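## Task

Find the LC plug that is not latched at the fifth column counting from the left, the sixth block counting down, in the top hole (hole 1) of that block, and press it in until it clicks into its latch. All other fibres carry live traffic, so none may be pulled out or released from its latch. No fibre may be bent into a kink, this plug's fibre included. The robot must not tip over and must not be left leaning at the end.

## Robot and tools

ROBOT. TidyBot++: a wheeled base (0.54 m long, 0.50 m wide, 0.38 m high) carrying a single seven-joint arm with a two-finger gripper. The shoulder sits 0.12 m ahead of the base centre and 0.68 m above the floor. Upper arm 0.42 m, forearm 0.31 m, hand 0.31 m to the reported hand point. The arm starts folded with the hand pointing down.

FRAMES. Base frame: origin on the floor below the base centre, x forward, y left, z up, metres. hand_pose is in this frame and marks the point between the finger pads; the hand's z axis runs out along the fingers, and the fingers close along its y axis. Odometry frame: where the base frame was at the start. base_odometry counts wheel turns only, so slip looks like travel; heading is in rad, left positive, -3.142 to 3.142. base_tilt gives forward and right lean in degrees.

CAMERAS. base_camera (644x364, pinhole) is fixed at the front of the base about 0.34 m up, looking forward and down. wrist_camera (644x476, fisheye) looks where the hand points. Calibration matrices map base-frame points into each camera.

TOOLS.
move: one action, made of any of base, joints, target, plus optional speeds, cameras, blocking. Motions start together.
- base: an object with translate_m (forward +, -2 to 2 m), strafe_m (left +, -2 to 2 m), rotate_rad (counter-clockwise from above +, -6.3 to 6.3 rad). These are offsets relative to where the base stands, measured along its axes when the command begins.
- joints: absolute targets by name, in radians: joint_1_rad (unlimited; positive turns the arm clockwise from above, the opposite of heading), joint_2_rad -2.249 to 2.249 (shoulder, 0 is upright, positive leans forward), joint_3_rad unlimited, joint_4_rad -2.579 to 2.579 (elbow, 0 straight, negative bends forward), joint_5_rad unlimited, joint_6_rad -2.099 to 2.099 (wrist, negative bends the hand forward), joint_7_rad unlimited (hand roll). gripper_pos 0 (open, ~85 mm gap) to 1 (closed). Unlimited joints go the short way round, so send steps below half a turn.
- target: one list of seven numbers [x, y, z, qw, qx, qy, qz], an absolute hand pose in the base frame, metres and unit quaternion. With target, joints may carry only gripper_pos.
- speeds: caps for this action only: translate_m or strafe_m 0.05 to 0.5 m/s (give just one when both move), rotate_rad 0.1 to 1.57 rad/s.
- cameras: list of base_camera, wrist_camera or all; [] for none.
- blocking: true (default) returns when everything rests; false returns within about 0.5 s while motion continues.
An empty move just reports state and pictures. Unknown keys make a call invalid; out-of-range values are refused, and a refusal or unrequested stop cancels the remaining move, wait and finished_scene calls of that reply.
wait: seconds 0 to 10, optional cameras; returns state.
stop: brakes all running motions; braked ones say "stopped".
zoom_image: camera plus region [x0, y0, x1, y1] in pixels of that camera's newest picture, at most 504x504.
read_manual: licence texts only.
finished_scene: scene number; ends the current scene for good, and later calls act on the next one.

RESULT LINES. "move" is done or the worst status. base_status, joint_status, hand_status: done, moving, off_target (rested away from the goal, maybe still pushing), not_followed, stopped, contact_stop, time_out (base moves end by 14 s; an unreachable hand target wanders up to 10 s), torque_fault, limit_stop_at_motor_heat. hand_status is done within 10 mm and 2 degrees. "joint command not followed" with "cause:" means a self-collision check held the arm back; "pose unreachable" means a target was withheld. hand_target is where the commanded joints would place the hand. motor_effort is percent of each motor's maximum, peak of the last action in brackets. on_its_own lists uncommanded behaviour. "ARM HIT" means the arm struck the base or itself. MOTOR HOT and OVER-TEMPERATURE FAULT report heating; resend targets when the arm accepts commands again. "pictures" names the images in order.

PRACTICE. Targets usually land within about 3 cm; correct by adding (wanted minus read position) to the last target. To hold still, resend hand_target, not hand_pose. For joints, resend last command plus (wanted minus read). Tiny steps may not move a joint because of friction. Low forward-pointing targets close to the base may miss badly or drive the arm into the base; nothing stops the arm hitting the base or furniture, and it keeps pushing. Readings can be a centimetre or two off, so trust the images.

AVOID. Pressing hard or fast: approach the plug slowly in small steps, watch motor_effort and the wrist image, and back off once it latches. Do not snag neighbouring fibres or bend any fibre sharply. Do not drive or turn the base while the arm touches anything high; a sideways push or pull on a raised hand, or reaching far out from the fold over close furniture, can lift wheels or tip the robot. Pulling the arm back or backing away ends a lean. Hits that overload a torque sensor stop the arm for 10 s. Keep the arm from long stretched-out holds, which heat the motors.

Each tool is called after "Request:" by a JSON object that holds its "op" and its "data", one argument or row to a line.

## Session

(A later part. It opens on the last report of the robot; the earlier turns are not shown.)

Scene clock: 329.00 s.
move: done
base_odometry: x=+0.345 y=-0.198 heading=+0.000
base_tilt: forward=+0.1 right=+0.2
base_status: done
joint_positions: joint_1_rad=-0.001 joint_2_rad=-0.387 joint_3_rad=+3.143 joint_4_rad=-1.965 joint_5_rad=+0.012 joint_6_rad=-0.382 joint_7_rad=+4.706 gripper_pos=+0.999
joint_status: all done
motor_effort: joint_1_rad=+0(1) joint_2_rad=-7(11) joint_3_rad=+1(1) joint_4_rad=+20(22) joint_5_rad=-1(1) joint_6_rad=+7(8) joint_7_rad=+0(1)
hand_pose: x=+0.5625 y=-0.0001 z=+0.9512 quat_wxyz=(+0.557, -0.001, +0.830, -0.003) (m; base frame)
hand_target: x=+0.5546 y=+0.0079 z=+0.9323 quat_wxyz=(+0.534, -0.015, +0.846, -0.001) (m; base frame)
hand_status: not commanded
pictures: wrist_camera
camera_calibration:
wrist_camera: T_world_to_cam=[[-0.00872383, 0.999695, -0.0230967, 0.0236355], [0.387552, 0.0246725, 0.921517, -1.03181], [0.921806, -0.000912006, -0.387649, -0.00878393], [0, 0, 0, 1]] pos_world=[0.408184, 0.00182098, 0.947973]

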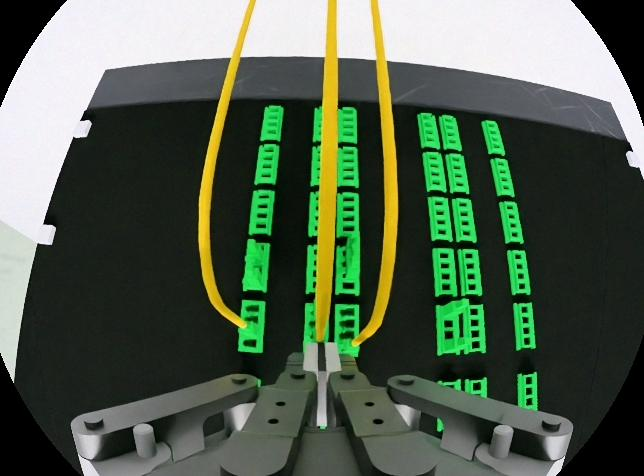

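Request:
{"op": "move", "data": {
  "base": {"translate_m":0.003},
  "speeds": {"translate_m":0.05},
  "joints": {"joint_4_rad":-1.951},
  "cameras": ["wrist_camera"]
}}

Request:
{"op": "zoom_image", "data": {
  "camera": "wrist_camera",
  "region": [290, 300, 350, 360]
}}

Scene clock: 337.93 s.
move: done
base_odometry: x=+0.348 y=-0.198 heading=+0.000
base_tilt: forward=+0.0 right=+0.1
base_status: done
joint_positions: joint_1_rad=-0.001 joint_2_rad=-0.387 joint_3_rad=+3.143 joint_4_rad=-1.958 joint_5_rad=+0.012 joint_6_rad=-0.382 joint_7_rad=+4.706 gripper_pos=+0.999
joint_status: all done
motor_effort: joint_1_rad=+0(1) joint_2_rad=-9(11) joint_3_rad=+0(1) joint_4_rad=+21(22) joint_5_rad=-1(1) joint_6_rad=+8(8) joint_7_rad=-1(1)
hand_pose: x=+0.5634 y=-0.0001 z=+0.9556 quat_wxyz=(+0.560, -0.001, +0.828, -0.003) (m; base frame)
hand_target: x=+0.5578 y=+0.0079 z=+0.9466 quat_wxyz=(+0.544, -0.015, +0.839, -0.001) (m; base frame)
hand_status: not commanded
pictures: wrist_camera
camera_calibration:
wrist_camera: T_world_to_cam=[[-0.00857427, 0.999694, -0.0232157, 0.0237774], [0.380857, 0.0247315, 0.924303, -1.03513], [0.924594, -0.000916622, -0.380952, -0.015869], [0, 0, 0, 1]] pos_world=[0.409114, 0.00181574, 0.951283]

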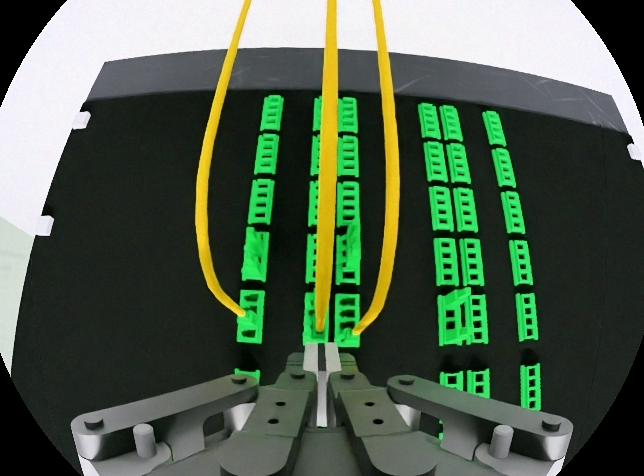

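Scaled by 8.400.

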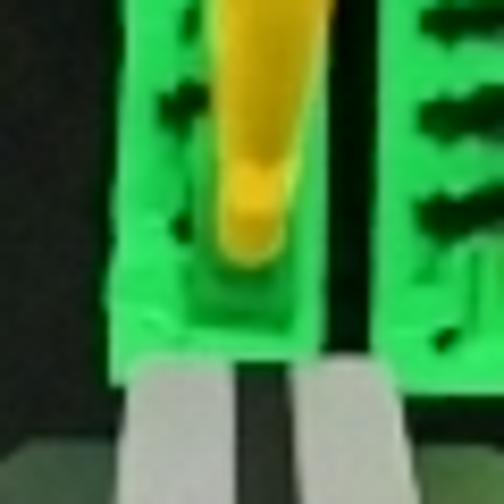

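Request:
{"op": "move", "data": {
  "joints": {"joint_4_rad":-1.969},
  "cameras": ["wrist_camera"]
}}

Request:
{"op": "zoom_image", "data": {
  "camera": "wrist_camera",
  "region": [290, 300, 350, 360]
}}

Scene clock: 348.17 s.
move: done
base_odometry: x=+0.348 y=-0.198 heading=+0.000
base_tilt: forward=+0.2 right=+0.2
base_status: not commanded
joint_positions: joint_1_rad=-0.001 joint_2_rad=-0.387 joint_3_rad=+3.143 joint_4_rad=-1.963 joint_5_rad=+0.012 joint_6_rad=-0.382 joint_7_rad=+4.706 gripper_pos=+0.999
joint_status: all done
motor_effort: joint_1_rad=+0(1) joint_2_rad=-7(8) joint_3_rad=+1(1) joint_4_rad=+21(22) joint_5_rad=-1(1) joint_6_rad=+8(9) joint_7_rad=-1(1)
hand_pose: x=+0.5628 y=-0.0001 z=+0.9524 quat_wxyz=(+0.558, -0.001, +0.830, -0.003) (m; base frame)
hand_target: x=+0.5555 y=+0.0079 z=+0.9359 quat_wxyz=(+0.536, -0.015, +0.844, -0.001) (m; base frame)
hand_status: not commanded
pictures: wrist_camera
camera_calibration:
wrist_camera: T_world_to_cam=[[-0.00872416, 0.999692, -0.0232258, 0.0237893], [0.385822, 0.0247934, 0.92224, -1.03272], [0.922532, -0.000915248, -0.385919, -0.0106292], [0, 0, 0, 1]] pos_world=[0.408461, 0.00181296, 0.948871]

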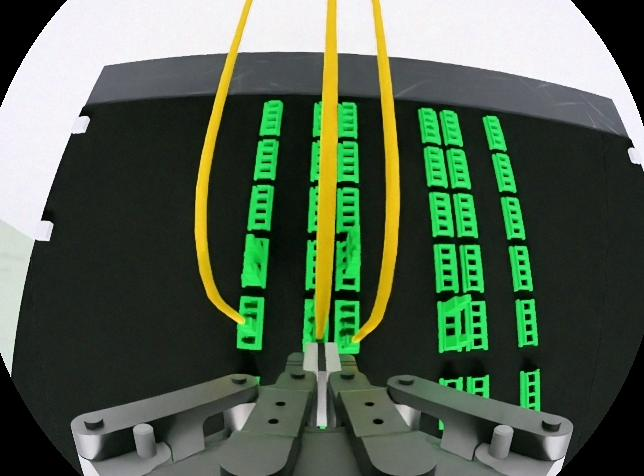

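Scaled by 8.400.

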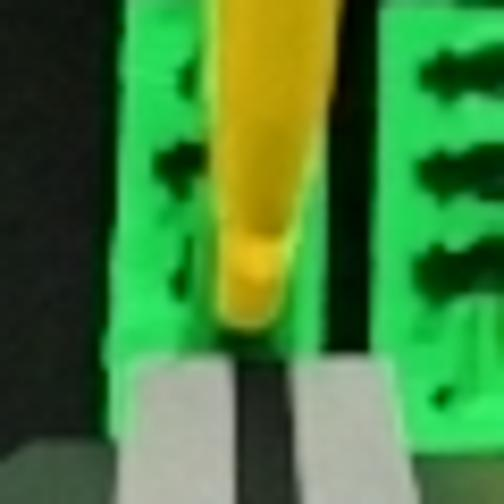

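Request:
{"op": "move", "data": {
  "base": {"translate_m":0.008},
  "speeds": {"translate_m":0.05},
  "cameras": ["wrist_camera"]
}}

Request:
{"op": "zoom_image", "data": {
  "camera": "wrist_camera",
  "region": [290, 300, 350, 360]
}}

Scene clock: 352.83 s.
move: done
base_odometry: x=+0.357 y=-0.198 heading=+0.001
base_tilt: forward=+0.2 right=+0.2
base_status: done
joint_positions: joint_1_rad=-0.001 joint_2_rad=-0.388 joint_3_rad=+3.143 joint_4_rad=-1.963 joint_5_rad=+0.012 joint_6_rad=-0.382 joint_7_rad=+4.706 gripper_pos=+0.999
joint_status: not commanded
motor_effort: joint_1_rad=+1(1) joint_2_rad=-7(9) joint_3_rad=+1(1) joint_4_rad=+21(22) joint_5_rad=-1(1) joint_6_rad=+8(8) joint_7_rad=-1(1)
hand_pose: x=+0.5627 y=-0.0001 z=+0.9530 quat_wxyz=(+0.559, -0.001, +0.829, -0.003) (m; base frame)
hand_target: x=+0.5555 y=+0.0079 z=+0.9359 quat_wxyz=(+0.536, -0.015, +0.844, -0.001) (m; base frame)
hand_status: not commanded
pictures: wrist_camera
camera_calibration:
wrist_camera: T_world_to_cam=[[-0.00869531, 0.999692, -0.0232355, 0.023796], [0.384712, 0.0247923, 0.922704, -1.03306], [0.922996, -0.000915768, -0.384809, -0.0115646], [0, 0, 0, 1]] pos_world=[0.40831, 0.00181257, 0.949308]

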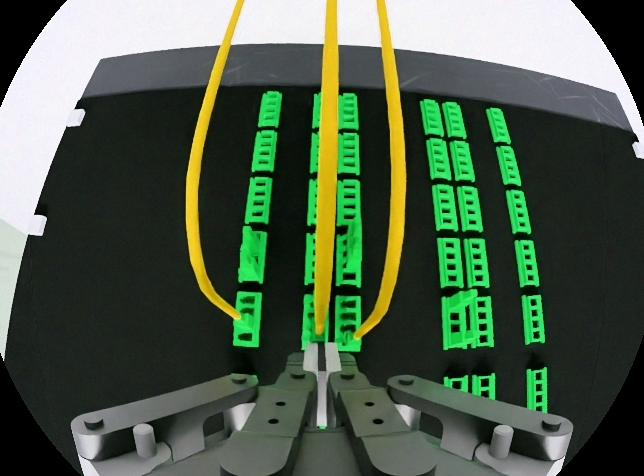

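Scaled by 8.400.

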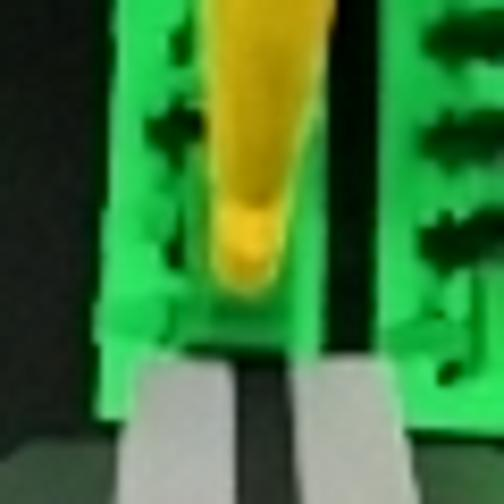

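Request:
{"op": "move", "data": {
  "base": {"translate_m":0.006},
  "speeds": {"translate_m":0.05},
  "cameras": ["wrist_camera"]
}}

Request:
{"op": "zoom_image", "data": {
  "camera": "wrist_camera",
  "region": [290, 300, 350, 360]
}}

Scene clock: 360.57 s.
move: done
base_odometry: x=+0.363 y=-0.198 heading=+0.001
base_tilt: forward=+0.1 right=+0.2
base_status: done
joint_positions: joint_1_rad=-0.001 joint_2_rad=-0.388 joint_3_rad=+3.143 joint_4_rad=-1.962 joint_5_rad=+0.012 joint_6_rad=-0.382 joint_7_rad=+4.706 gripper_pos=+0.999
joint_status: not commanded
motor_effort: joint_1_rad=+0(1) joint_2_rad=-7(9) joint_3_rad=+1(1) joint_4_rad=+20(22) joint_5_rad=-1(1) joint_6_rad=+7(9) joint_7_rad=+0(1)
hand_pose: x=+0.5626 y=-0.0001 z=+0.9531 quat_wxyz=(+0.559, -0.001, +0.829, -0.003) (m; base frame)
hand_target: x=+0.5555 y=+0.0079 z=+0.9359 quat_wxyz=(+0.536, -0.015, +0.844, -0.001) (m; base frame)
hand_status: not commanded
pictures: wrist_camera
camera_calibration:
wrist_camera: T_world_to_cam=[[-0.00869062, 0.999692, -0.0232358, 0.0237969], [0.384668, 0.0247908, 0.922722, -1.03313], [0.923014, -0.000919026, -0.384765, -0.01154], [0, 0, 0, 1]] pos_world=[0.408271, 0.00181202, 0.949406]

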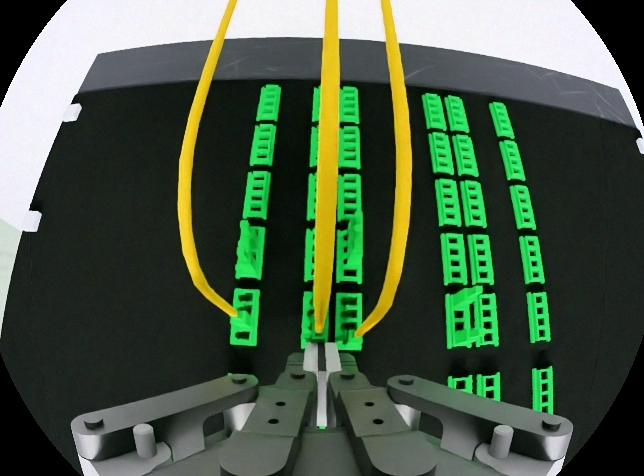

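Scaled by 8.400.

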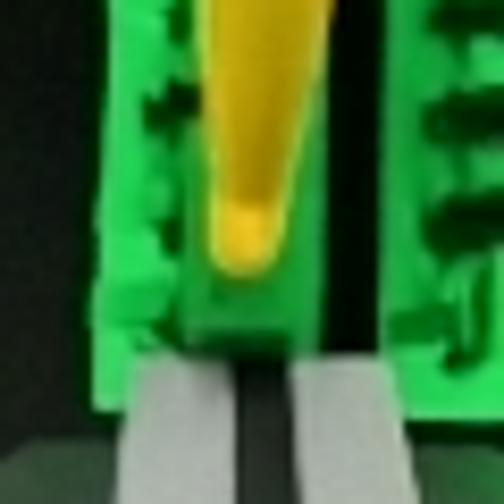

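Request:
{"op": "move", "data": {
  "base": {"translate_m":0.004},
  "speeds": {"translate_m":0.05},
  "cameras": ["wrist_camera"]
}}

Request:
{"op": "zoom_image", "data": {
  "camera": "wrist_camera",
  "region": [290, 300, 350, 360]
}}

Scene clock: 387.63 s.
move: done
base_odometry: x=+0.367 y=-0.198 heading=+0.001
base_tilt: forward=+0.1 right=+0.3
base_status: done
joint_positions: joint_1_rad=-0.001 joint_2_rad=-0.390 joint_3_rad=+3.143 joint_4_rad=-1.962 joint_5_rad=+0.012 joint_6_rad=-0.384 joint_7_rad=+4.706 gripper_pos=+0.999
joint_status: not commanded
motor_effort: joint_1_rad=-1(1) joint_2_rad=-6(7) joint_3_rad=+0(1) joint_4_rad=+20(21) joint_5_rad=-1(2) joint_6_rad=+7(10) joint_7_rad=-1(1)
hand_pose: x=+0.5619 y=-0.0001 z=+0.9531 quat_wxyz=(+0.558, -0.001, +0.830, -0.003) (m; base frame)
hand_target: x=+0.5555 y=+0.0079 z=+0.9359 quat_wxyz=(+0.536, -0.015, +0.844, -0.001) (m; base frame)
hand_status: not commanded
pictures: wrist_camera
camera_calibration:
wrist_camera: T_world_to_cam=[[-0.00877425, 0.999686, -0.0234527, 0.0240527], [0.385421, 0.0250224, 0.922402, -1.03298], [0.922699, -0.000945772, -0.385519, -0.0099862], [0, 0, 0, 1]] pos_world=[0.407555, 0.00179296, 0.949533]

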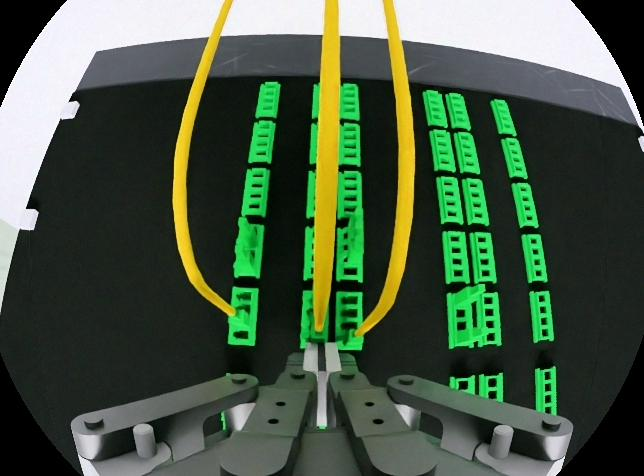

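Scaled by 8.400.

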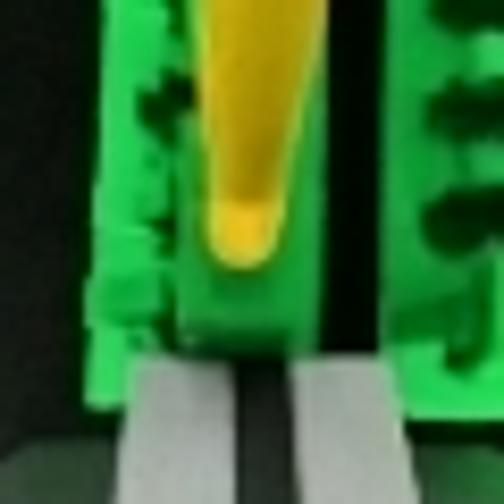

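Request:
{"op": "move", "data": {
  "base": {"translate_m":0.004},
  "speeds": {"translate_m":0.05},
  "cameras": ["wrist_camera"]
}}

Request:
{"op": "zoom_image", "data": {
  "camera": "wrist_camera",
  "region": [290, 300, 350, 360]
}}

Scene clock: 391.47 s.
move: done
base_odometry: x=+0.371 y=-0.197 heading=+0.001
base_tilt: forward=+0.2 right=+0.2
base_status: done
joint_positions: joint_1_rad=-0.001 joint_2_rad=-0.399 joint_3_rad=+3.143 joint_4_rad=-1.964 joint_5_rad=+0.012 joint_6_rad=-0.396 joint_7_rad=+4.706 gripper_pos=+0.999
joint_status: not commanded
motor_effort: joint_1_rad=+0(1) joint_2_rad=-5(9) joint_3_rad=+0(1) joint_4_rad=+22(23) joint_5_rad=-1(2) joint_6_rad=+9(12) joint_7_rad=-1(1)
hand_pose: x=+0.5580 y=-0.0001 z=+0.9531 quat_wxyz=(+0.557, -0.001, +0.831, -0.003) (m; base frame)
hand_target: x=+0.5555 y=+0.0079 z=+0.9359 quat_wxyz=(+0.536, -0.015, +0.844, -0.001) (m; base frame)
hand_status: not commanded
pictures: wrist_camera
camera_calibration:
wrist_camera: T_world_to_cam=[[-0.008855, 0.999683, -0.0235829, 0.0242004], [0.388539, 0.0251704, 0.921088, -1.03195], [0.92139, -0.00100662, -0.388639, -0.00265633], [0, 0, 0, 1]] pos_world=[0.403613, 0.00177913, 0.950052]

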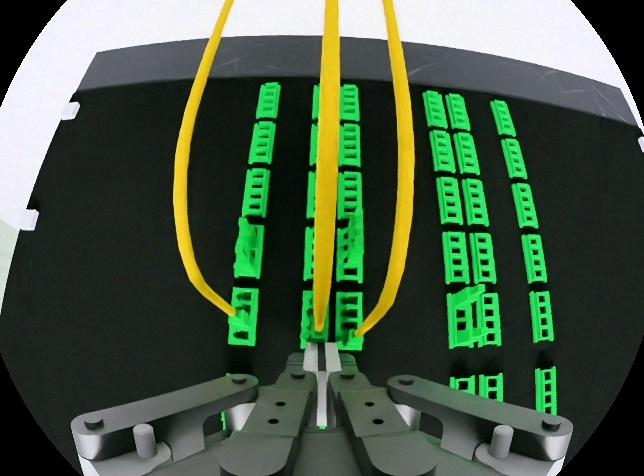

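Scaled by 8.400.

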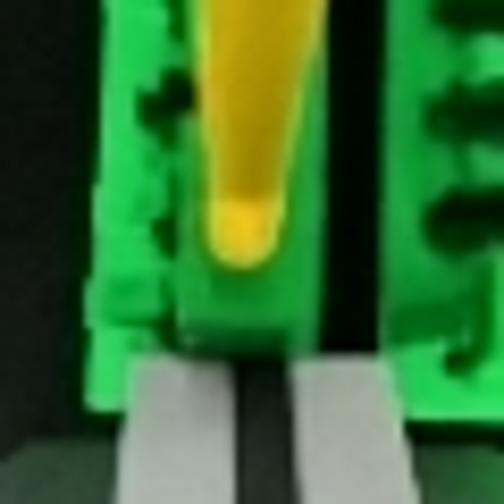

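Request:
{"op": "move", "data": {
  "base": {"translate_m":0.006},
  "speeds": {"translate_m":0.05},
  "cameras": ["wrist_camera"]
}}

Request:
{"op": "zoom_image", "data": {
  "camera": "wrist_camera",
  "region": [290, 300, 350, 360]
}}

Scene clock: 415.90 s.
move: done
base_odometry: x=+0.377 y=-0.197 heading=+0.001
base_tilt: forward=+0.1 right=+0.2
base_status: done
joint_positions: joint_1_rad=-0.001 joint_2_rad=-0.412 joint_3_rad=+3.143 joint_4_rad=-1.967 joint_5_rad=+0.012 joint_6_rad=-0.409 joint_7_rad=+4.707 gripper_pos=+0.999
joint_status: not commanded
motor_effort: joint_1_rad=+0(1) joint_2_rad=-3(7) joint_3_rad=+1(1) joint_4_rad=+22(24) joint_5_rad=-1(2) joint_6_rad=+9(13) joint_7_rad=-1(1)
hand_pose: x=+0.5522 y=-0.0002 z=+0.9530 quat_wxyz=(+0.555, -0.001, +0.832, -0.003) (m; base frame)
hand_target: x=+0.5555 y=+0.0079 z=+0.9359 quat_wxyz=(+0.536, -0.015, +0.844, -0.001) (m; base frame)
hand_status: not commanded
pictures: wrist_camera
camera_calibration:
wrist_camera: T_world_to_cam=[[-0.00890143, 0.999677, -0.0238178, 0.0244433], [0.391786, 0.0254011, 0.919706, -1.03005], [0.920013, -0.0011448, -0.391885, 0.006461], [0, 0, 0, 1]] pos_world=[0.397833, 0.00173641, 0.950458]

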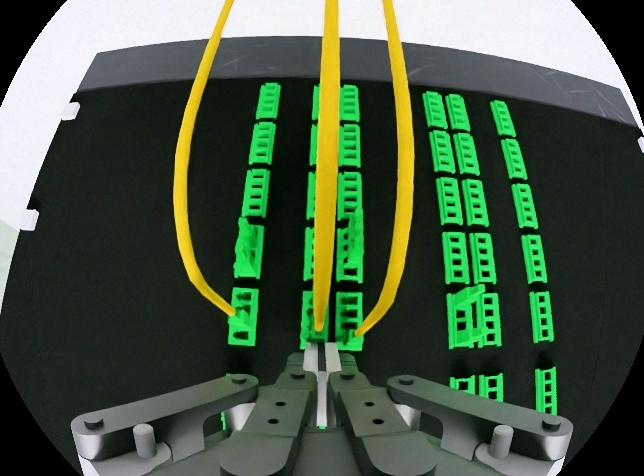

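Scaled by 8.400.

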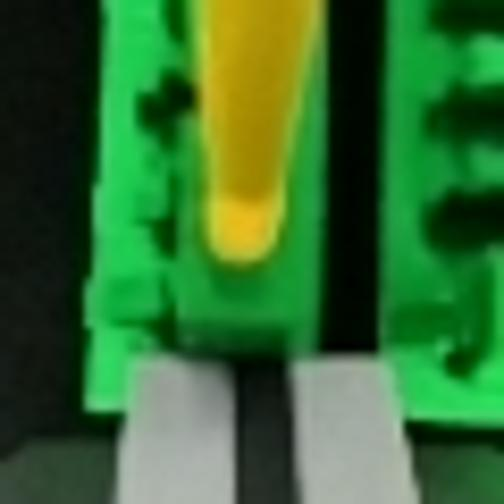

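Request:
{"op": "move", "data": {
  "base": {"translate_m":-0.032},
  "cameras": []
}}

Request:
{"op": "move", "data": {
  "joints": {"joint_4_rad":-1.980},
  "cameras": ["wrist_camera"]
}}

Request:
{"op": "zoom_image", "data": {
  "camera": "wrist_camera",
  "region": [290, 300, 350, 360]
}}

Scene clock: 425.37 s.
move: done
base_odometry: x=+0.345 y=-0.197 heading=+0.001
base_tilt: forward=+0.2 right=+0.2
base_status: done
joint_positions: joint_1_rad=-0.001 joint_2_rad=-0.401 joint_3_rad=+3.143 joint_4_rad=-1.963 joint_5_rad=+0.012 joint_6_rad=-0.409 joint_7_rad=+4.707 gripper_pos=+0.999
joint_status: not commanded
motor_effort: joint_1_rad=+0(1) joint_2_rad=-6(9) joint_3_rad=+1(1) joint_4_rad=+20(22) joint_5_rad=-1(2) joint_6_rad=+7(9) joint_7_rad=-1(1)
hand_pose: x=+0.5558 y=-0.0002 z=+0.9508 quat_wxyz=(+0.553, -0.001, +0.833, -0.003) (m; base frame)
hand_target: x=+0.5555 y=+0.0079 z=+0.9359 quat_wxyz=(+0.536, -0.015, +0.844, -0.001) (m; base frame)
hand_status: not commanded
pictures: none
No camera images: "cameras" was empty.

Scene clock: 425.87 s.
move: done
base_odometry: x=+0.345 y=-0.197 heading=+0.001
base_tilt: forward=+0.2 right=+0.2
base_status: not commanded
joint_positions: joint_1_rad=-0.001 joint_2_rad=-0.401 joint_3_rad=+3.143 joint_4_rad=-1.963 joint_5_rad=+0.012 joint_6_rad=-0.409 joint_7_rad=+4.707 gripper_pos=+0.999
joint_status: all done
motor_effort: joint_1_rad=+0(1) joint_2_rad=-5(7) joint_3_rad=+0(1) joint_4_rad=+19(21) joint_5_rad=-1(1) joint_6_rad=+5(7) joint_7_rad=-1(1)
hand_pose: x=+0.5558 y=-0.0002 z=+0.9505 quat_wxyz=(+0.552, -0.001, +0.834, -0.003) (m; base frame)
hand_target: x=+0.5539 y=+0.0079 z=+0.9293 quat_wxyz=(+0.531, -0.015, +0.847, -0.001) (m; base frame)
hand_status: not commanded
pictures: wrist_camera
camera_calibration:
wrist_camera: T_world_to_cam=[[-0.00909677, 0.999675, -0.0238207, 0.0245245], [0.398449, 0.0254726, 0.916837, -1.03014], [0.917145, -0.0011511, -0.398552, 0.0101407], [0, 0, 0, 1]] pos_world=[0.40138, 0.00173538, 0.949093]

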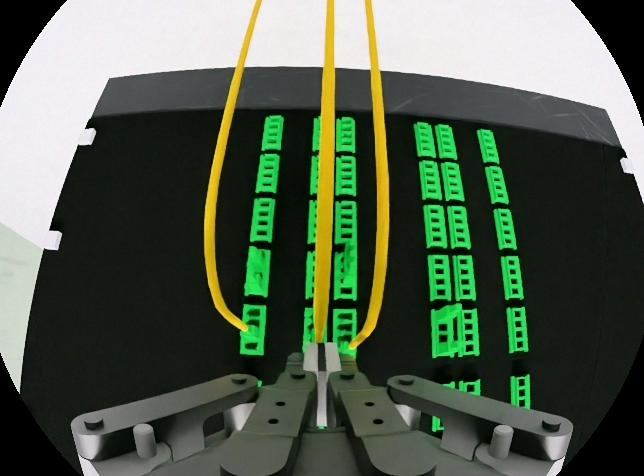

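Scaled by 8.400.

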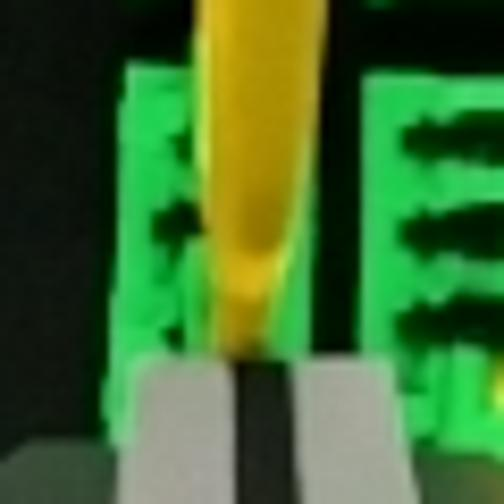

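Request:
{"op": "move", "data": {
  "joints": {"joint_4_rad":-1.987},
  "cameras": []
}}

Request:
{"op": "move", "data": {
  "base": {"translate_m":0.007},
  "speeds": {"translate_m":0.05},
  "cameras": ["wrist_camera"]
}}

Request:
{"op": "zoom_image", "data": {
  "camera": "wrist_camera",
  "region": [290, 300, 350, 360]
}}

Scene clock: 437.50 s.
move: done
base_odometry: x=+0.345 y=-0.197 heading=+0.001
base_tilt: forward=+0.2 right=+0.2
base_status: not commanded
joint_positions: joint_1_rad=-0.001 joint_2_rad=-0.401 joint_3_rad=+3.143 joint_4_rad=-1.964 joint_5_rad=+0.012 joint_6_rad=-0.409 joint_7_rad=+4.707 gripper_pos=+0.999
joint_status: all done
motor_effort: joint_1_rad=+1(1) joint_2_rad=-5(6) joint_3_rad=+0(1) joint_4_rad=+18(20) joint_5_rad=-1(1) joint_6_rad=+5(6) joint_7_rad=+0(1)
hand_pose: x=+0.5557 y=-0.0002 z=+0.9502 quat_wxyz=(+0.552, -0.001, +0.834, -0.003) (m; base frame)
hand_target: x=+0.5529 y=+0.0078 z=+0.9252 quat_wxyz=(+0.528, -0.015, +0.849, -0.001) (m; base frame)
hand_status: not commanded
pictures: none
No camera images: "cameras" was empty.

Scene clock: 438.10 s.
move: done
base_odometry: x=+0.352 y=-0.197 heading=+0.001
base_tilt: forward=+0.1 right=+0.1
base_status: done
joint_positions: joint_1_rad=-0.001 joint_2_rad=-0.402 joint_3_rad=+3.143 joint_4_rad=-1.963 joint_5_rad=+0.012 joint_6_rad=-0.409 joint_7_rad=+4.707 gripper_pos=+0.999
joint_status: not commanded
motor_effort: joint_1_rad=+1(1) joint_2_rad=-4(6) joint_3_rad=+0(1) joint_4_rad=+17(20) joint_5_rad=-1(1) joint_6_rad=+4(7) joint_7_rad=-1(1)
hand_pose: x=+0.5556 y=-0.0002 z=+0.9507 quat_wxyz=(+0.553, -0.001, +0.833, -0.003) (m; base frame)
hand_target: x=+0.5529 y=+0.0078 z=+0.9252 quat_wxyz=(+0.528, -0.015, +0.849, -0.001) (m; base frame)
hand_status: not commanded
pictures: wrist_camera
camera_calibration:
wrist_camera: T_world_to_cam=[[-0.00908352, 0.999675, -0.0238251, 0.024525], [0.397937, 0.0254719, 0.917059, -1.03019], [0.917368, -0.00115076, -0.398039, 0.00979908], [0, 0, 0, 1]] pos_world=[0.401185, 0.0017352, 0.949231]

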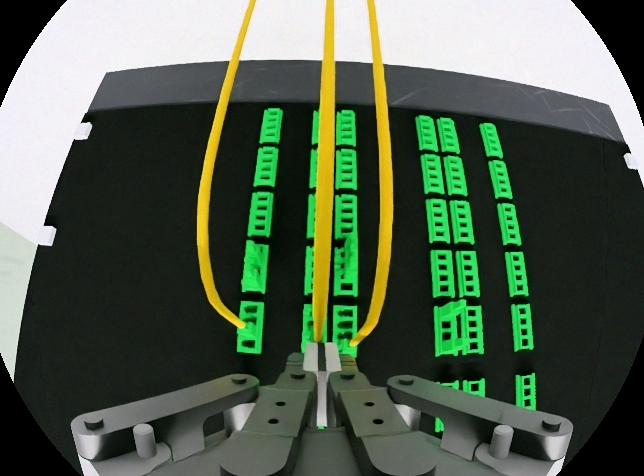

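Scaled by 8.400.

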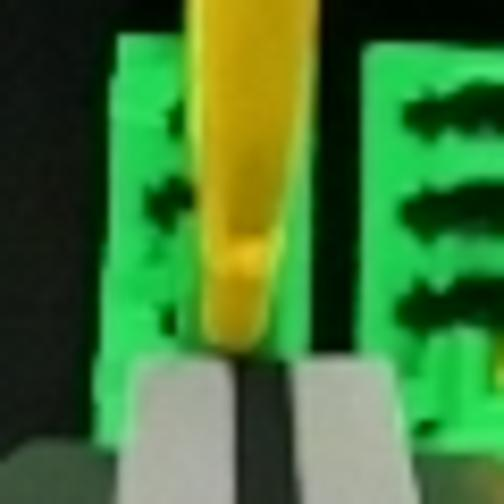

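Request:
{"op": "move", "data": {
  "base": {"translate_m":-0.02, "strafe_m":0.001},
  "cameras": []
}}

Request:
{"op": "move", "data": {
  "joints": {"joint_2_rad":-0.389,"joint_4_rad":-1.886,"joint_6_rad":-0.604},
  "cameras": ["wrist_camera"]
}}

Request:
{"op": "zoom_image", "data": {
  "camera": "wrist_camera",
  "region": [290, 300, 350, 360]
}}

Scene clock: 470.53 s.
move: done
base_odometry: x=+0.332 y=-0.196 heading=+0.001
base_tilt: forward=+0.1 right=+0.2
base_status: done
joint_positions: joint_1_rad=-0.001 joint_2_rad=-0.401 joint_3_rad=+3.143 joint_4_rad=-1.967 joint_5_rad=+0.012 joint_6_rad=-0.409 joint_7_rad=+4.707 gripper_pos=+0.999
joint_status: not commanded
motor_effort: joint_1_rad=+0(1) joint_2_rad=-6(7) joint_3_rad=+0(1) joint_4_rad=+19(20) joint_5_rad=-1(1) joint_6_rad=+6(7) joint_7_rad=+0(1)
hand_pose: x=+0.5553 y=-0.0002 z=+0.9483 quat_wxyz=(+0.551, -0.001, +0.835, -0.003) (m; base frame)
hand_target: x=+0.5529 y=+0.0078 z=+0.9252 quat_wxyz=(+0.528, -0.015, +0.849, -0.001) (m; base frame)
hand_status: not commanded
pictures: none
No camera images: "cameras" was empty.

Scene clock: 471.47 s.
move: done
base_odometry: x=+0.332 y=-0.196 heading=+0.001
base_tilt: forward=+0.1 right=+0.2
base_status: not commanded
joint_positions: joint_1_rad=-0.001 joint_2_rad=-0.401 joint_3_rad=+3.143 joint_4_rad=-1.899 joint_5_rad=+0.012 joint_6_rad=-0.546 joint_7_rad=+4.707 gripper_pos=+0.999
joint_status: all done
motor_effort: joint_1_rad=+0(1) joint_2_rad=-7(8) joint_3_rad=+0(1) joint_4_rad=+21(21) joint_5_rad=-1(1) joint_6_rad=+8(8) joint_7_rad=+0(1)
hand_pose: x=+0.5454 y=-0.0006 z=+0.9506 quat_wxyz=(+0.522, +0.000, +0.853, -0.004) (m; base frame)
hand_target: x=+0.5414 y=+0.0082 z=+0.9369 quat_wxyz=(+0.497, -0.016, +0.868, +0.000) (m; base frame)
hand_status: not commanded
pictures: wrist_camera
camera_calibration:
wrist_camera: T_world_to_cam=[[-0.00919641, 0.999691, -0.0231049, 0.0242548], [0.463222, 0.0247362, 0.885897, -1.03202], [0.886194, -0.00255563, -0.463306, 0.0980987], [0, 0, 0, 1]] pos_world=[0.391344, 0.00153167, 0.960275]

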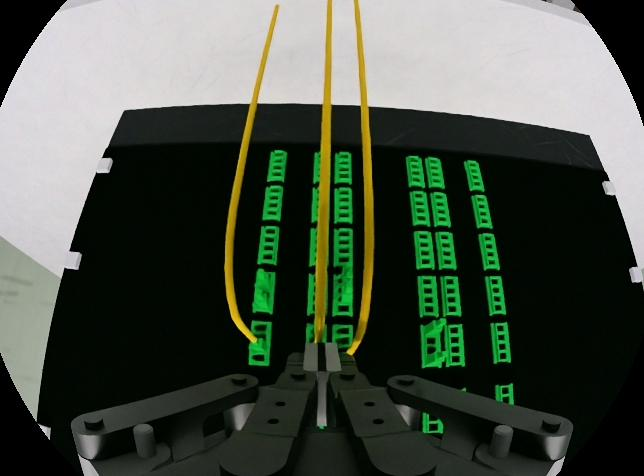

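Scaled by 8.400.

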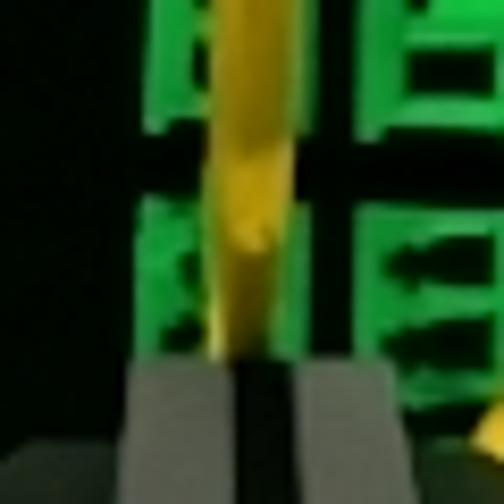

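Request:
{"op": "move", "data": {
  "base": {"translate_m":0.033},
  "speeds": {"translate_m":0.05},
  "cameras": ["wrist_camera"]
}}

Request:
{"op": "zoom_image", "data": {
  "camera": "wrist_camera",
  "region": [290, 300, 350, 360]
}}

Scene clock: 476.13 s.
move: done
base_odometry: x=+0.365 y=-0.196 heading=+0.001
base_tilt: forward=+0.2 right=+0.2
base_status: done
joint_positions: joint_1_rad=-0.001 joint_2_rad=-0.401 joint_3_rad=+3.143 joint_4_rad=-1.895 joint_5_rad=+0.012 joint_6_rad=-0.547 joint_7_rad=+4.707 gripper_pos=+0.999
joint_status: not commanded
motor_effort: joint_1_rad=+1(1) joint_2_rad=-6(9) joint_3_rad=+0(1) joint_4_rad=+20(22) joint_5_rad=-1(1) joint_6_rad=+8(8) joint_7_rad=-1(1)
hand_pose: x=+0.5458 y=-0.0006 z=+0.9522 quat_wxyz=(+0.523, +0.000, +0.852, -0.004) (m; base frame)
hand_target: x=+0.5414 y=+0.0082 z=+0.9369 quat_wxyz=(+0.497, -0.016, +0.868, +0.000) (m; base frame)
hand_status: not commanded
pictures: wrist_camera
camera_calibration:
wrist_camera: T_world_to_cam=[[-0.00913733, 0.999691, -0.0231191, 0.0242818], [0.461736, 0.0247258, 0.886673, -1.03352], [0.88697, -0.00257312, -0.46182, 0.096683], [0, 0, 0, 1]] pos_world=[0.391681, 0.00152902, 0.961605]

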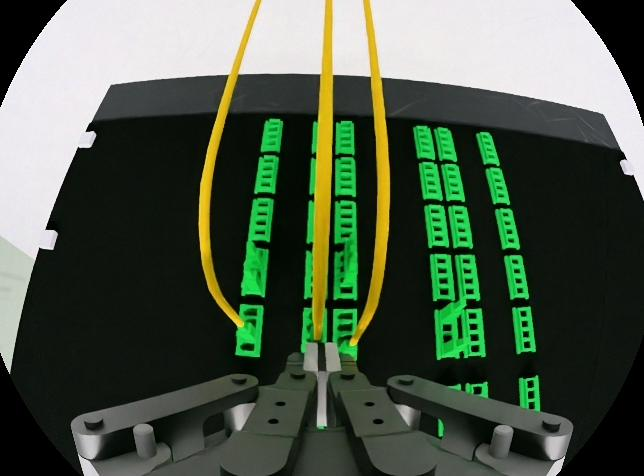

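Scaled by 8.400.

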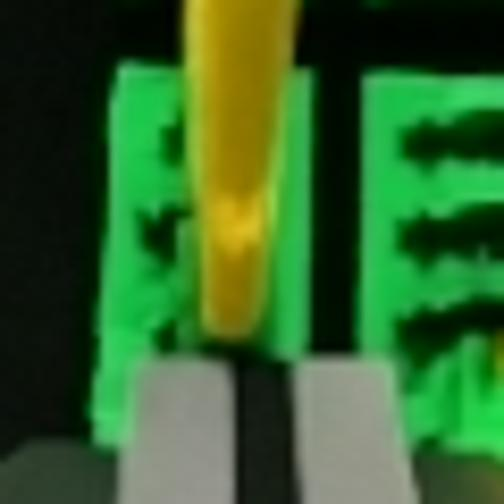

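Request:
{"op": "move", "data": {
  "base": {"strafe_m":-0.0015},
  "joints": {"joint_4_rad":-1.909},
  "cameras": ["wrist_camera"]
}}

Request:
{"op": "zoom_image", "data": {
  "camera": "wrist_camera",
  "region": [290, 300, 350, 360]
}}

Scene clock: 481.23 s.
move: done
base_odometry: x=+0.365 y=-0.197 heading=+0.001
base_tilt: forward=+0.2 right=+0.2
base_status: done
joint_positions: joint_1_rad=-0.001 joint_2_rad=-0.401 joint_3_rad=+3.143 joint_4_rad=-1.895 joint_5_rad=+0.012 joint_6_rad=-0.548 joint_7_rad=+4.707 gripper_pos=+0.999
joint_status: all done
motor_effort: joint_1_rad=+1(2) joint_2_rad=-6(7) joint_3_rad=+1(3) joint_4_rad=+19(21) joint_5_rad=-1(2) joint_6_rad=+6(7) joint_7_rad=+0(1)
hand_pose: x=+0.5457 y=-0.0006 z=+0.9517 quat_wxyz=(+0.522, +0.000, +0.853, -0.004) (m; base frame)
hand_target: x=+0.5382 y=+0.0081 z=+0.9235 quat_wxyz=(+0.487, -0.016, +0.873, +0.000) (m; base frame)
hand_status: not commanded
pictures: wrist_camera
camera_calibration:
wrist_camera: T_world_to_cam=[[-0.00925992, 0.999692, -0.023029, 0.0242305], [0.462663, 0.0246999, 0.88619, -1.03313], [0.886486, -0.00244861, -0.462749, 0.0977283], [0, 0, 0, 1]] pos_world=[0.391579, 0.00153446, 0.96133]

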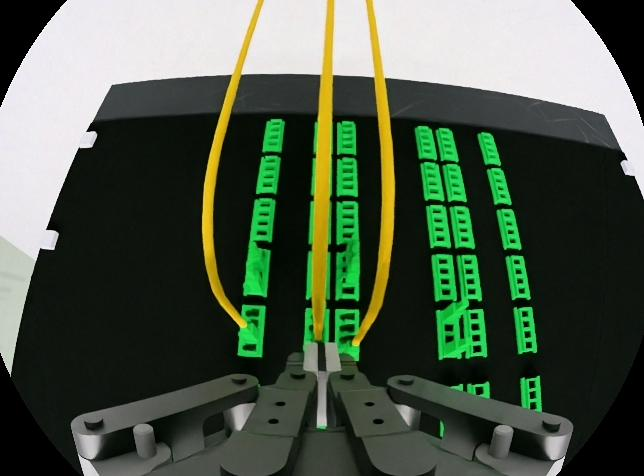

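Scaled by 8.400.

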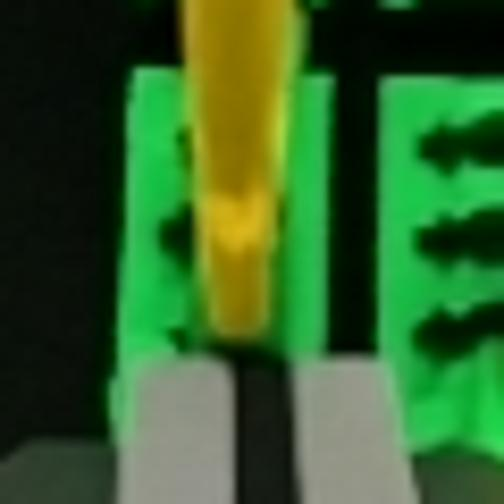

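Request:
{"op": "move", "data": {
  "base": {"translate_m":-0.035},
  "cameras": ["wrist_camera"]
}}

Request:
{"op": "zoom_image", "data": {
  "camera": "wrist_camera",
  "region": [290, 300, 350, 360]
}}

Scene clock: 492.23 s.
move: done
base_odometry: x=+0.330 y=-0.198 heading=+0.001
base_tilt: forward=+0.1 right=+0.2
base_status: done
joint_positions: joint_1_rad=-0.001 joint_2_rad=-0.399 joint_3_rad=+3.143 joint_4_rad=-1.897 joint_5_rad=+0.012 joint_6_rad=-0.555 joint_7_rad=+4.707 gripper_pos=+0.999
joint_status: not commanded
motor_effort: joint_1_rad=+1(1) joint_2_rad=-7(9) joint_3_rad=+0(1) joint_4_rad=+21(21) joint_5_rad=-1(1) joint_6_rad=+8(8) joint_7_rad=-1(1)
hand_pose: x=+0.5448 y=-0.0006 z=+0.9482 quat_wxyz=(+0.518, +0.000, +0.855, -0.004) (m; base frame)
hand_target: x=+0.5382 y=+0.0081 z=+0.9235 quat_wxyz=(+0.487, -0.016, +0.873, +0.000) (m; base frame)
hand_status: not commanded
pictures: wrist_camera
camera_calibration:
wrist_camera: T_world_to_cam=[[-0.00941361, 0.999693, -0.0229302, 0.0241523], [0.471746, 0.0246589, 0.881389, -1.02998], [0.881684, -0.0025202, -0.471834, 0.108108], [0, 0, 0, 1]] pos_world=[0.390799, 0.00152574, 0.959376]

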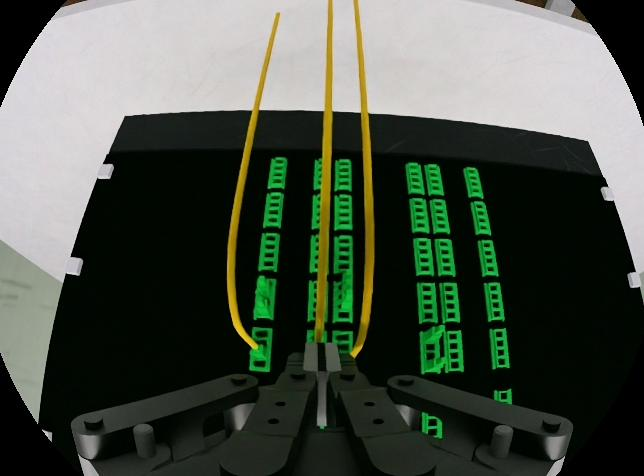

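Scaled by 8.400.

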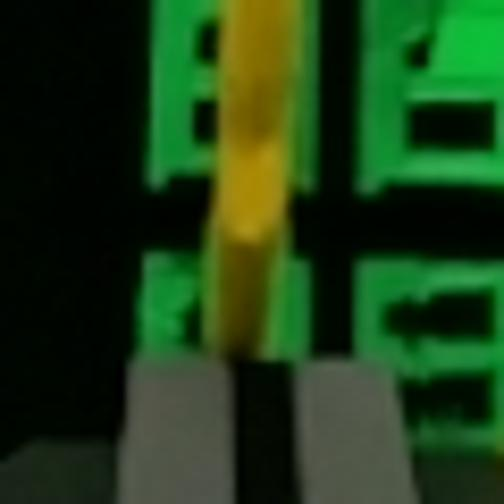

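Request:
{"op": "move", "data": {
  "joints": {"joint_4_rad":-1.880},
  "cameras": ["wrist_camera"]
}}

Request:
{"op": "zoom_image", "data": {
  "camera": "wrist_camera",
  "region": [290, 300, 350, 360]
}}

Scene clock: 497.17 s.
move: done
base_odometry: x=+0.330 y=-0.198 heading=+0.001
base_tilt: forward=+0.1 right=+0.2
base_status: not commanded
joint_positions: joint_1_rad=-0.001 joint_2_rad=-0.399 joint_3_rad=+3.143 joint_4_rad=-1.886 joint_5_rad=+0.012 joint_6_rad=-0.555 joint_7_rad=+4.707 gripper_pos=+0.999
joint_status: all done
motor_effort: joint_1_rad=+0(1) joint_2_rad=-7(7) joint_3_rad=+1(1) joint_4_rad=+21(23) joint_5_rad=-1(1) joint_6_rad=+8(8) joint_7_rad=-1(1)
hand_pose: x=+0.5461 y=-0.0007 z=+0.9546 quat_wxyz=(+0.523, +0.000, +0.853, -0.004) (m; base frame)
hand_target: x=+0.5422 y=+0.0082 z=+0.9404 quat_wxyz=(+0.500, -0.016, +0.866, +0.000) (m; base frame)
hand_status: not commanded
pictures: wrist_camera
camera_calibration:
wrist_camera: T_world_to_cam=[[-0.00913124, 0.999693, -0.0230176, 0.0242582], [0.462136, 0.0246317, 0.886467, -1.03584], [0.886762, -0.00254269, -0.462219, 0.0980516], [0, 0, 0, 1]] pos_world=[0.391971, 0.001513, 0.964116]

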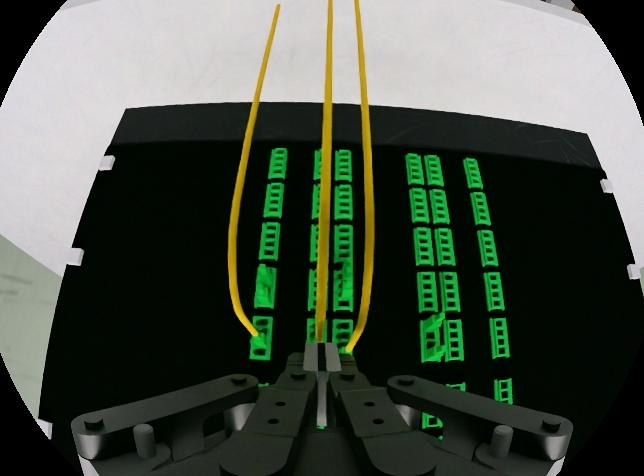

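Scaled by 8.400.

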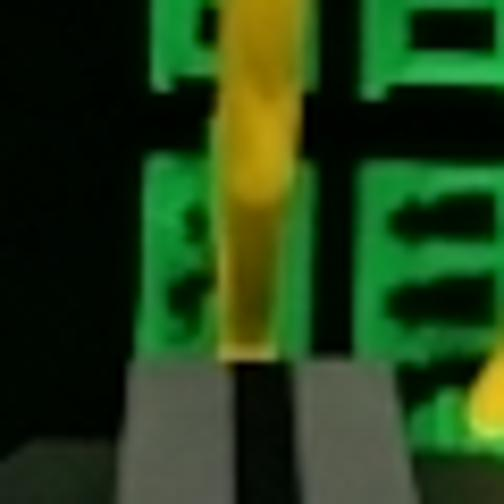

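Request:
{"op": "move", "data": {
  "joints": {"joint_4_rad":-1.902},
  "cameras": []
}}

Scene clock: 499.90 s.
move: done
base_odometry: x=+0.330 y=-0.198 heading=+0.001
base_tilt: forward=+0.2 right=+0.2
base_status: not commanded
joint_positions: joint_1_rad=-0.001 joint_2_rad=-0.399 joint_3_rad=+3.143 joint_4_rad=-1.894 joint_5_rad=+0.012 joint_6_rad=-0.555 joint_7_rad=+4.707 gripper_pos=+0.999
joint_status: all done
motor_effort: joint_1_rad=+0(1) joint_2_rad=-7(7) joint_3_rad=+0(1) joint_4_rad=+21(22) joint_5_rad=-1(1) joint_6_rad=+7(8) joint_7_rad=-1(1)
hand_pose: x=+0.5451 y=-0.0006 z=+0.9496 quat_wxyz=(+0.519, +0.000, +0.855, -0.004) (m; base frame)
hand_target: x=+0.5392 y=+0.0081 z=+0.9276 quat_wxyz=(+0.490, -0.016, +0.871, +0.000) (m; base frame)
hand_status: not commanded
pictures: none
No camera images: "cameras" was empty.

Request:
{"op": "move", "data": {
  "joints": {"joint_4_rad":-1.886},
  "cameras": []
}}

Request:
{"op": "move", "data": {
  "base": {"translate_m":0.006,"strafe_m":0.0005},
  "speeds": {"translate_m":0.05},
  "cameras": ["wrist_camera"]
}}

Request:
{"op": "zoom_image", "data": {
  "camera": "wrist_camera",
  "region": [290, 300, 350, 360]
}}

Scene clock: 507.90 s.
move: done
base_odometry: x=+0.330 y=-0.198 heading=+0.001
base_tilt: forward=+0.2 right=+0.2
base_status: not commanded
joint_positions: joint_1_rad=-0.001 joint_2_rad=-0.399 joint_3_rad=+3.143 joint_4_rad=-1.890 joint_5_rad=+0.012 joint_6_rad=-0.555 joint_7_rad=+4.707 gripper_pos=+0.999
joint_status: all done
motor_effort: joint_1_rad=+0(1) joint_2_rad=-7(7) joint_3_rad=+0(1) joint_4_rad=+21(22) joint_5_rad=-1(1) joint_6_rad=+8(8) joint_7_rad=-1(1)
hand_pose: x=+0.5455 y=-0.0007 z=+0.9519 quat_wxyz=(+0.521, +0.000, +0.854, -0.004) (m; base frame)
hand_target: x=+0.5414 y=+0.0082 z=+0.9369 quat_wxyz=(+0.497, -0.016, +0.868, +0.000) (m; base frame)
hand_status: not commanded
pictures: none
No camera images: "cameras" was empty.

Scene clock: 508.47 s.
move: done
base_odometry: x=+0.337 y=-0.197 heading=+0.002
base_tilt: forward=+0.1 right=+0.2
base_status: done
joint_positions: joint_1_rad=-0.001 joint_2_rad=-0.397 joint_3_rad=+3.143 joint_4_rad=-1.890 joint_5_rad=+0.012 joint_6_rad=-0.555 joint_7_rad=+4.707 gripper_pos=+0.999
joint_status: not commanded
motor_effort: joint_1_rad=+0(1) joint_2_rad=-7(11) joint_3_rad=+0(1) joint_4_rad=+21(21) joint_5_rad=-1(1) joint_6_rad=+7(8) joint_7_rad=+0(1)
hand_pose: x=+0.5462 y=-0.0006 z=+0.9509 quat_wxyz=(+0.520, +0.000, +0.854, -0.004) (m; base frame)
hand_target: x=+0.5414 y=+0.0082 z=+0.9369 quat_wxyz=(+0.497, -0.016, +0.868, +0.000) (m; base frame)
hand_status: not commanded
pictures: wrist_camera
camera_calibration:
wrist_camera: T_world_to_cam=[[-0.0093194, 0.999693, -0.0229694, 0.0242146], [0.468246, 0.0246592, 0.883254, -1.0329], [0.883549, -0.00252393, -0.468332, 0.103812], [0, 0, 0, 1]] pos_world=[0.392156, 0.00152542, 0.961492]

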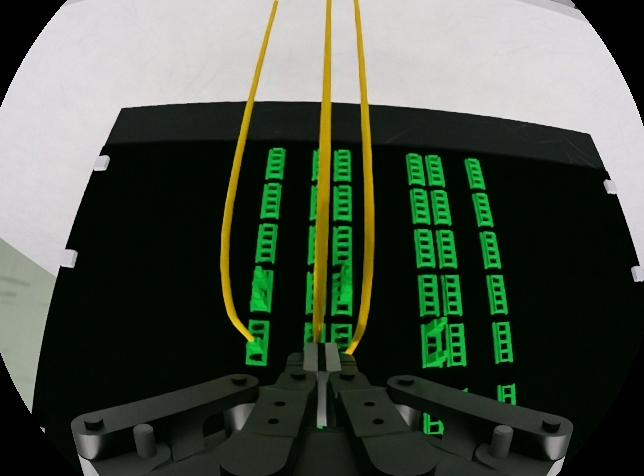

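Scaled by 8.400.

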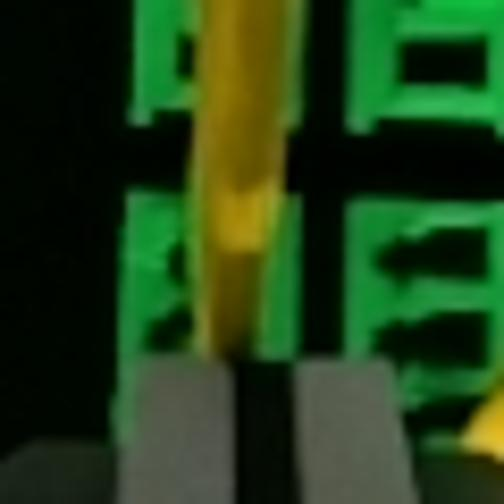

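Request:
{"op": "move", "data": {
  "base": {"translate_m":0.005,"strafe_m":-0.0015},
  "speeds": {"translate_m":0.05},
  "cameras": ["wrist_camera"]
}}

Request:
{"op": "zoom_image", "data": {
  "camera": "wrist_camera",
  "region": [290, 300, 350, 360]
}}

Request:
{"op": "move", "data": {
  "base": {"translate_m":0.005},
  "speeds": {"translate_m":0.05},
  "cameras": ["wrist_camera"]
}}

Request:
{"op": "zoom_image", "data": {
  "camera": "wrist_camera",
  "region": [290, 300, 350, 360]
}}

Scene clock: 516.40 s.
move: done
base_odometry: x=+0.342 y=-0.198 heading=+0.002
base_tilt: forward=+0.1 right=+0.2
base_status: done
joint_positions: joint_1_rad=-0.001 joint_2_rad=-0.396 joint_3_rad=+3.143 joint_4_rad=-1.890 joint_5_rad=+0.012 joint_6_rad=-0.555 joint_7_rad=+4.707 gripper_pos=+0.999
joint_status: not commanded
motor_effort: joint_1_rad=+0(1) joint_2_rad=-6(10) joint_3_rad=+1(2) joint_4_rad=+21(21) joint_5_rad=-1(1) joint_6_rad=+7(8) joint_7_rad=-1(1)
hand_pose: x=+0.5464 y=-0.0006 z=+0.9506 quat_wxyz=(+0.519, +0.000, +0.855, -0.004) (m; base frame)
hand_target: x=+0.5414 y=+0.0082 z=+0.9369 quat_wxyz=(+0.497, -0.016, +0.868, +0.000) (m; base frame)
hand_status: not commanded
pictures: wrist_camera
camera_calibration:
wrist_camera: T_world_to_cam=[[-0.00933627, 0.999693, -0.0229636, 0.0242126], [0.468895, 0.0246601, 0.88291, -1.03275], [0.883205, -0.00252441, -0.468981, 0.104296], [0, 0, 0, 1]] pos_world=[0.392361, 0.00152571, 0.961291]

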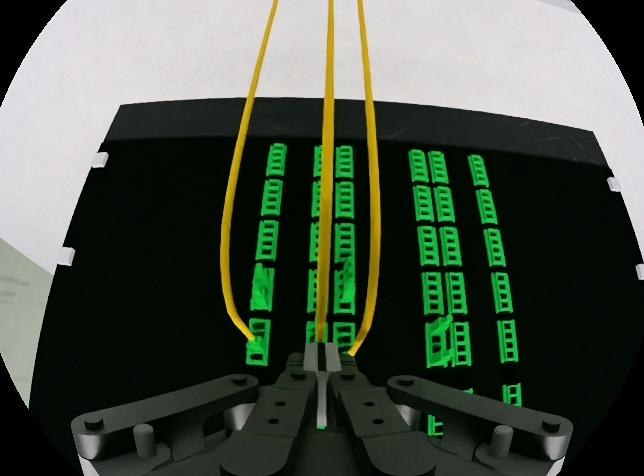

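Scaled by 8.400.

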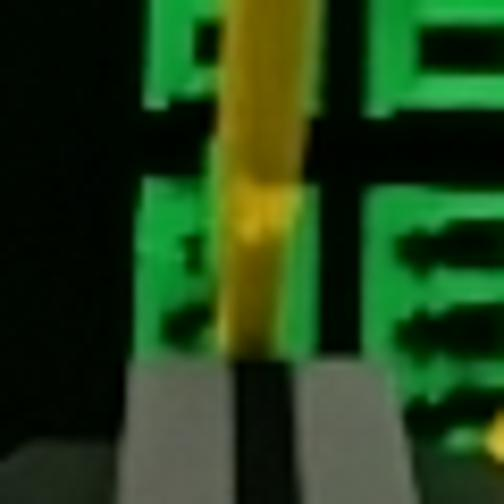

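Scene clock: 516.97 s.
move: done
base_odometry: x=+0.347 y=-0.198 heading=+0.003
base_tilt: forward=+0.1 right=+0.2
base_status: done
joint_positions: joint_1_rad=-0.001 joint_2_rad=-0.396 joint_3_rad=+3.143 joint_4_rad=-1.889 joint_5_rad=+0.012 joint_6_rad=-0.555 joint_7_rad=+4.707 gripper_pos=+0.999
joint_status: not commanded
motor_effort: joint_1_rad=+0(1) joint_2_rad=-6(8) joint_3_rad=+1(1) joint_4_rad=+20(21) joint_5_rad=-1(1) joint_6_rad=+7(8) joint_7_rad=-1(1)
hand_pose: x=+0.5465 y=-0.0006 z=+0.9513 quat_wxyz=(+0.520, +0.000, +0.854, -0.004) (m; base frame)
hand_target: x=+0.5414 y=+0.0082 z=+0.9369 quat_wxyz=(+0.497, -0.016, +0.868, +0.000) (m; base frame)
hand_status: not commanded
pictures: wrist_camera
camera_calibration:
wrist_camera: T_world_to_cam=[[-0.00930878, 0.999693, -0.0229738, 0.0242239], [0.467884, 0.0246591, 0.883446, -1.03333], [0.883741, -0.00252527, -0.46797, 0.103287], [0, 0, 0, 1]] pos_world=[0.392427, 0.00152537, 0.961785]

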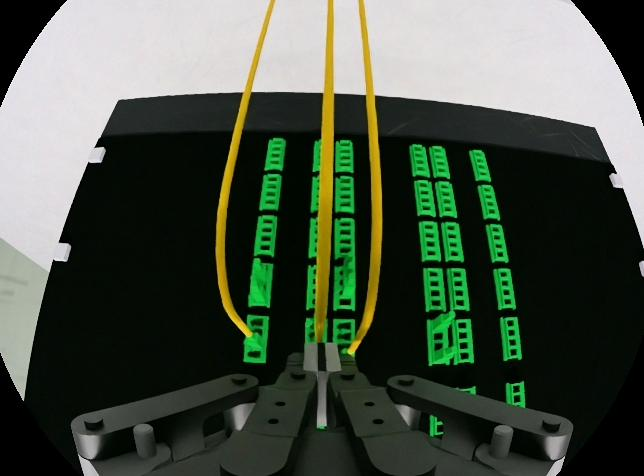

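Scaled by 8.400.

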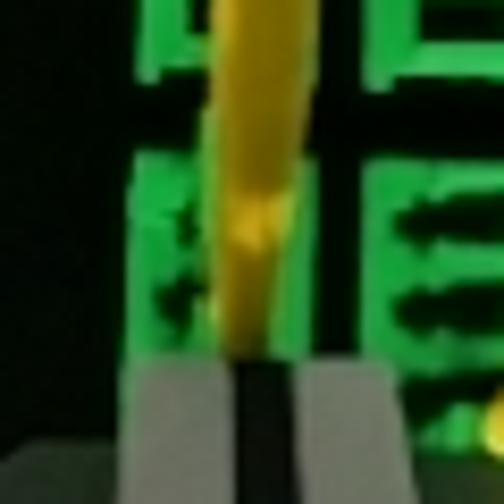

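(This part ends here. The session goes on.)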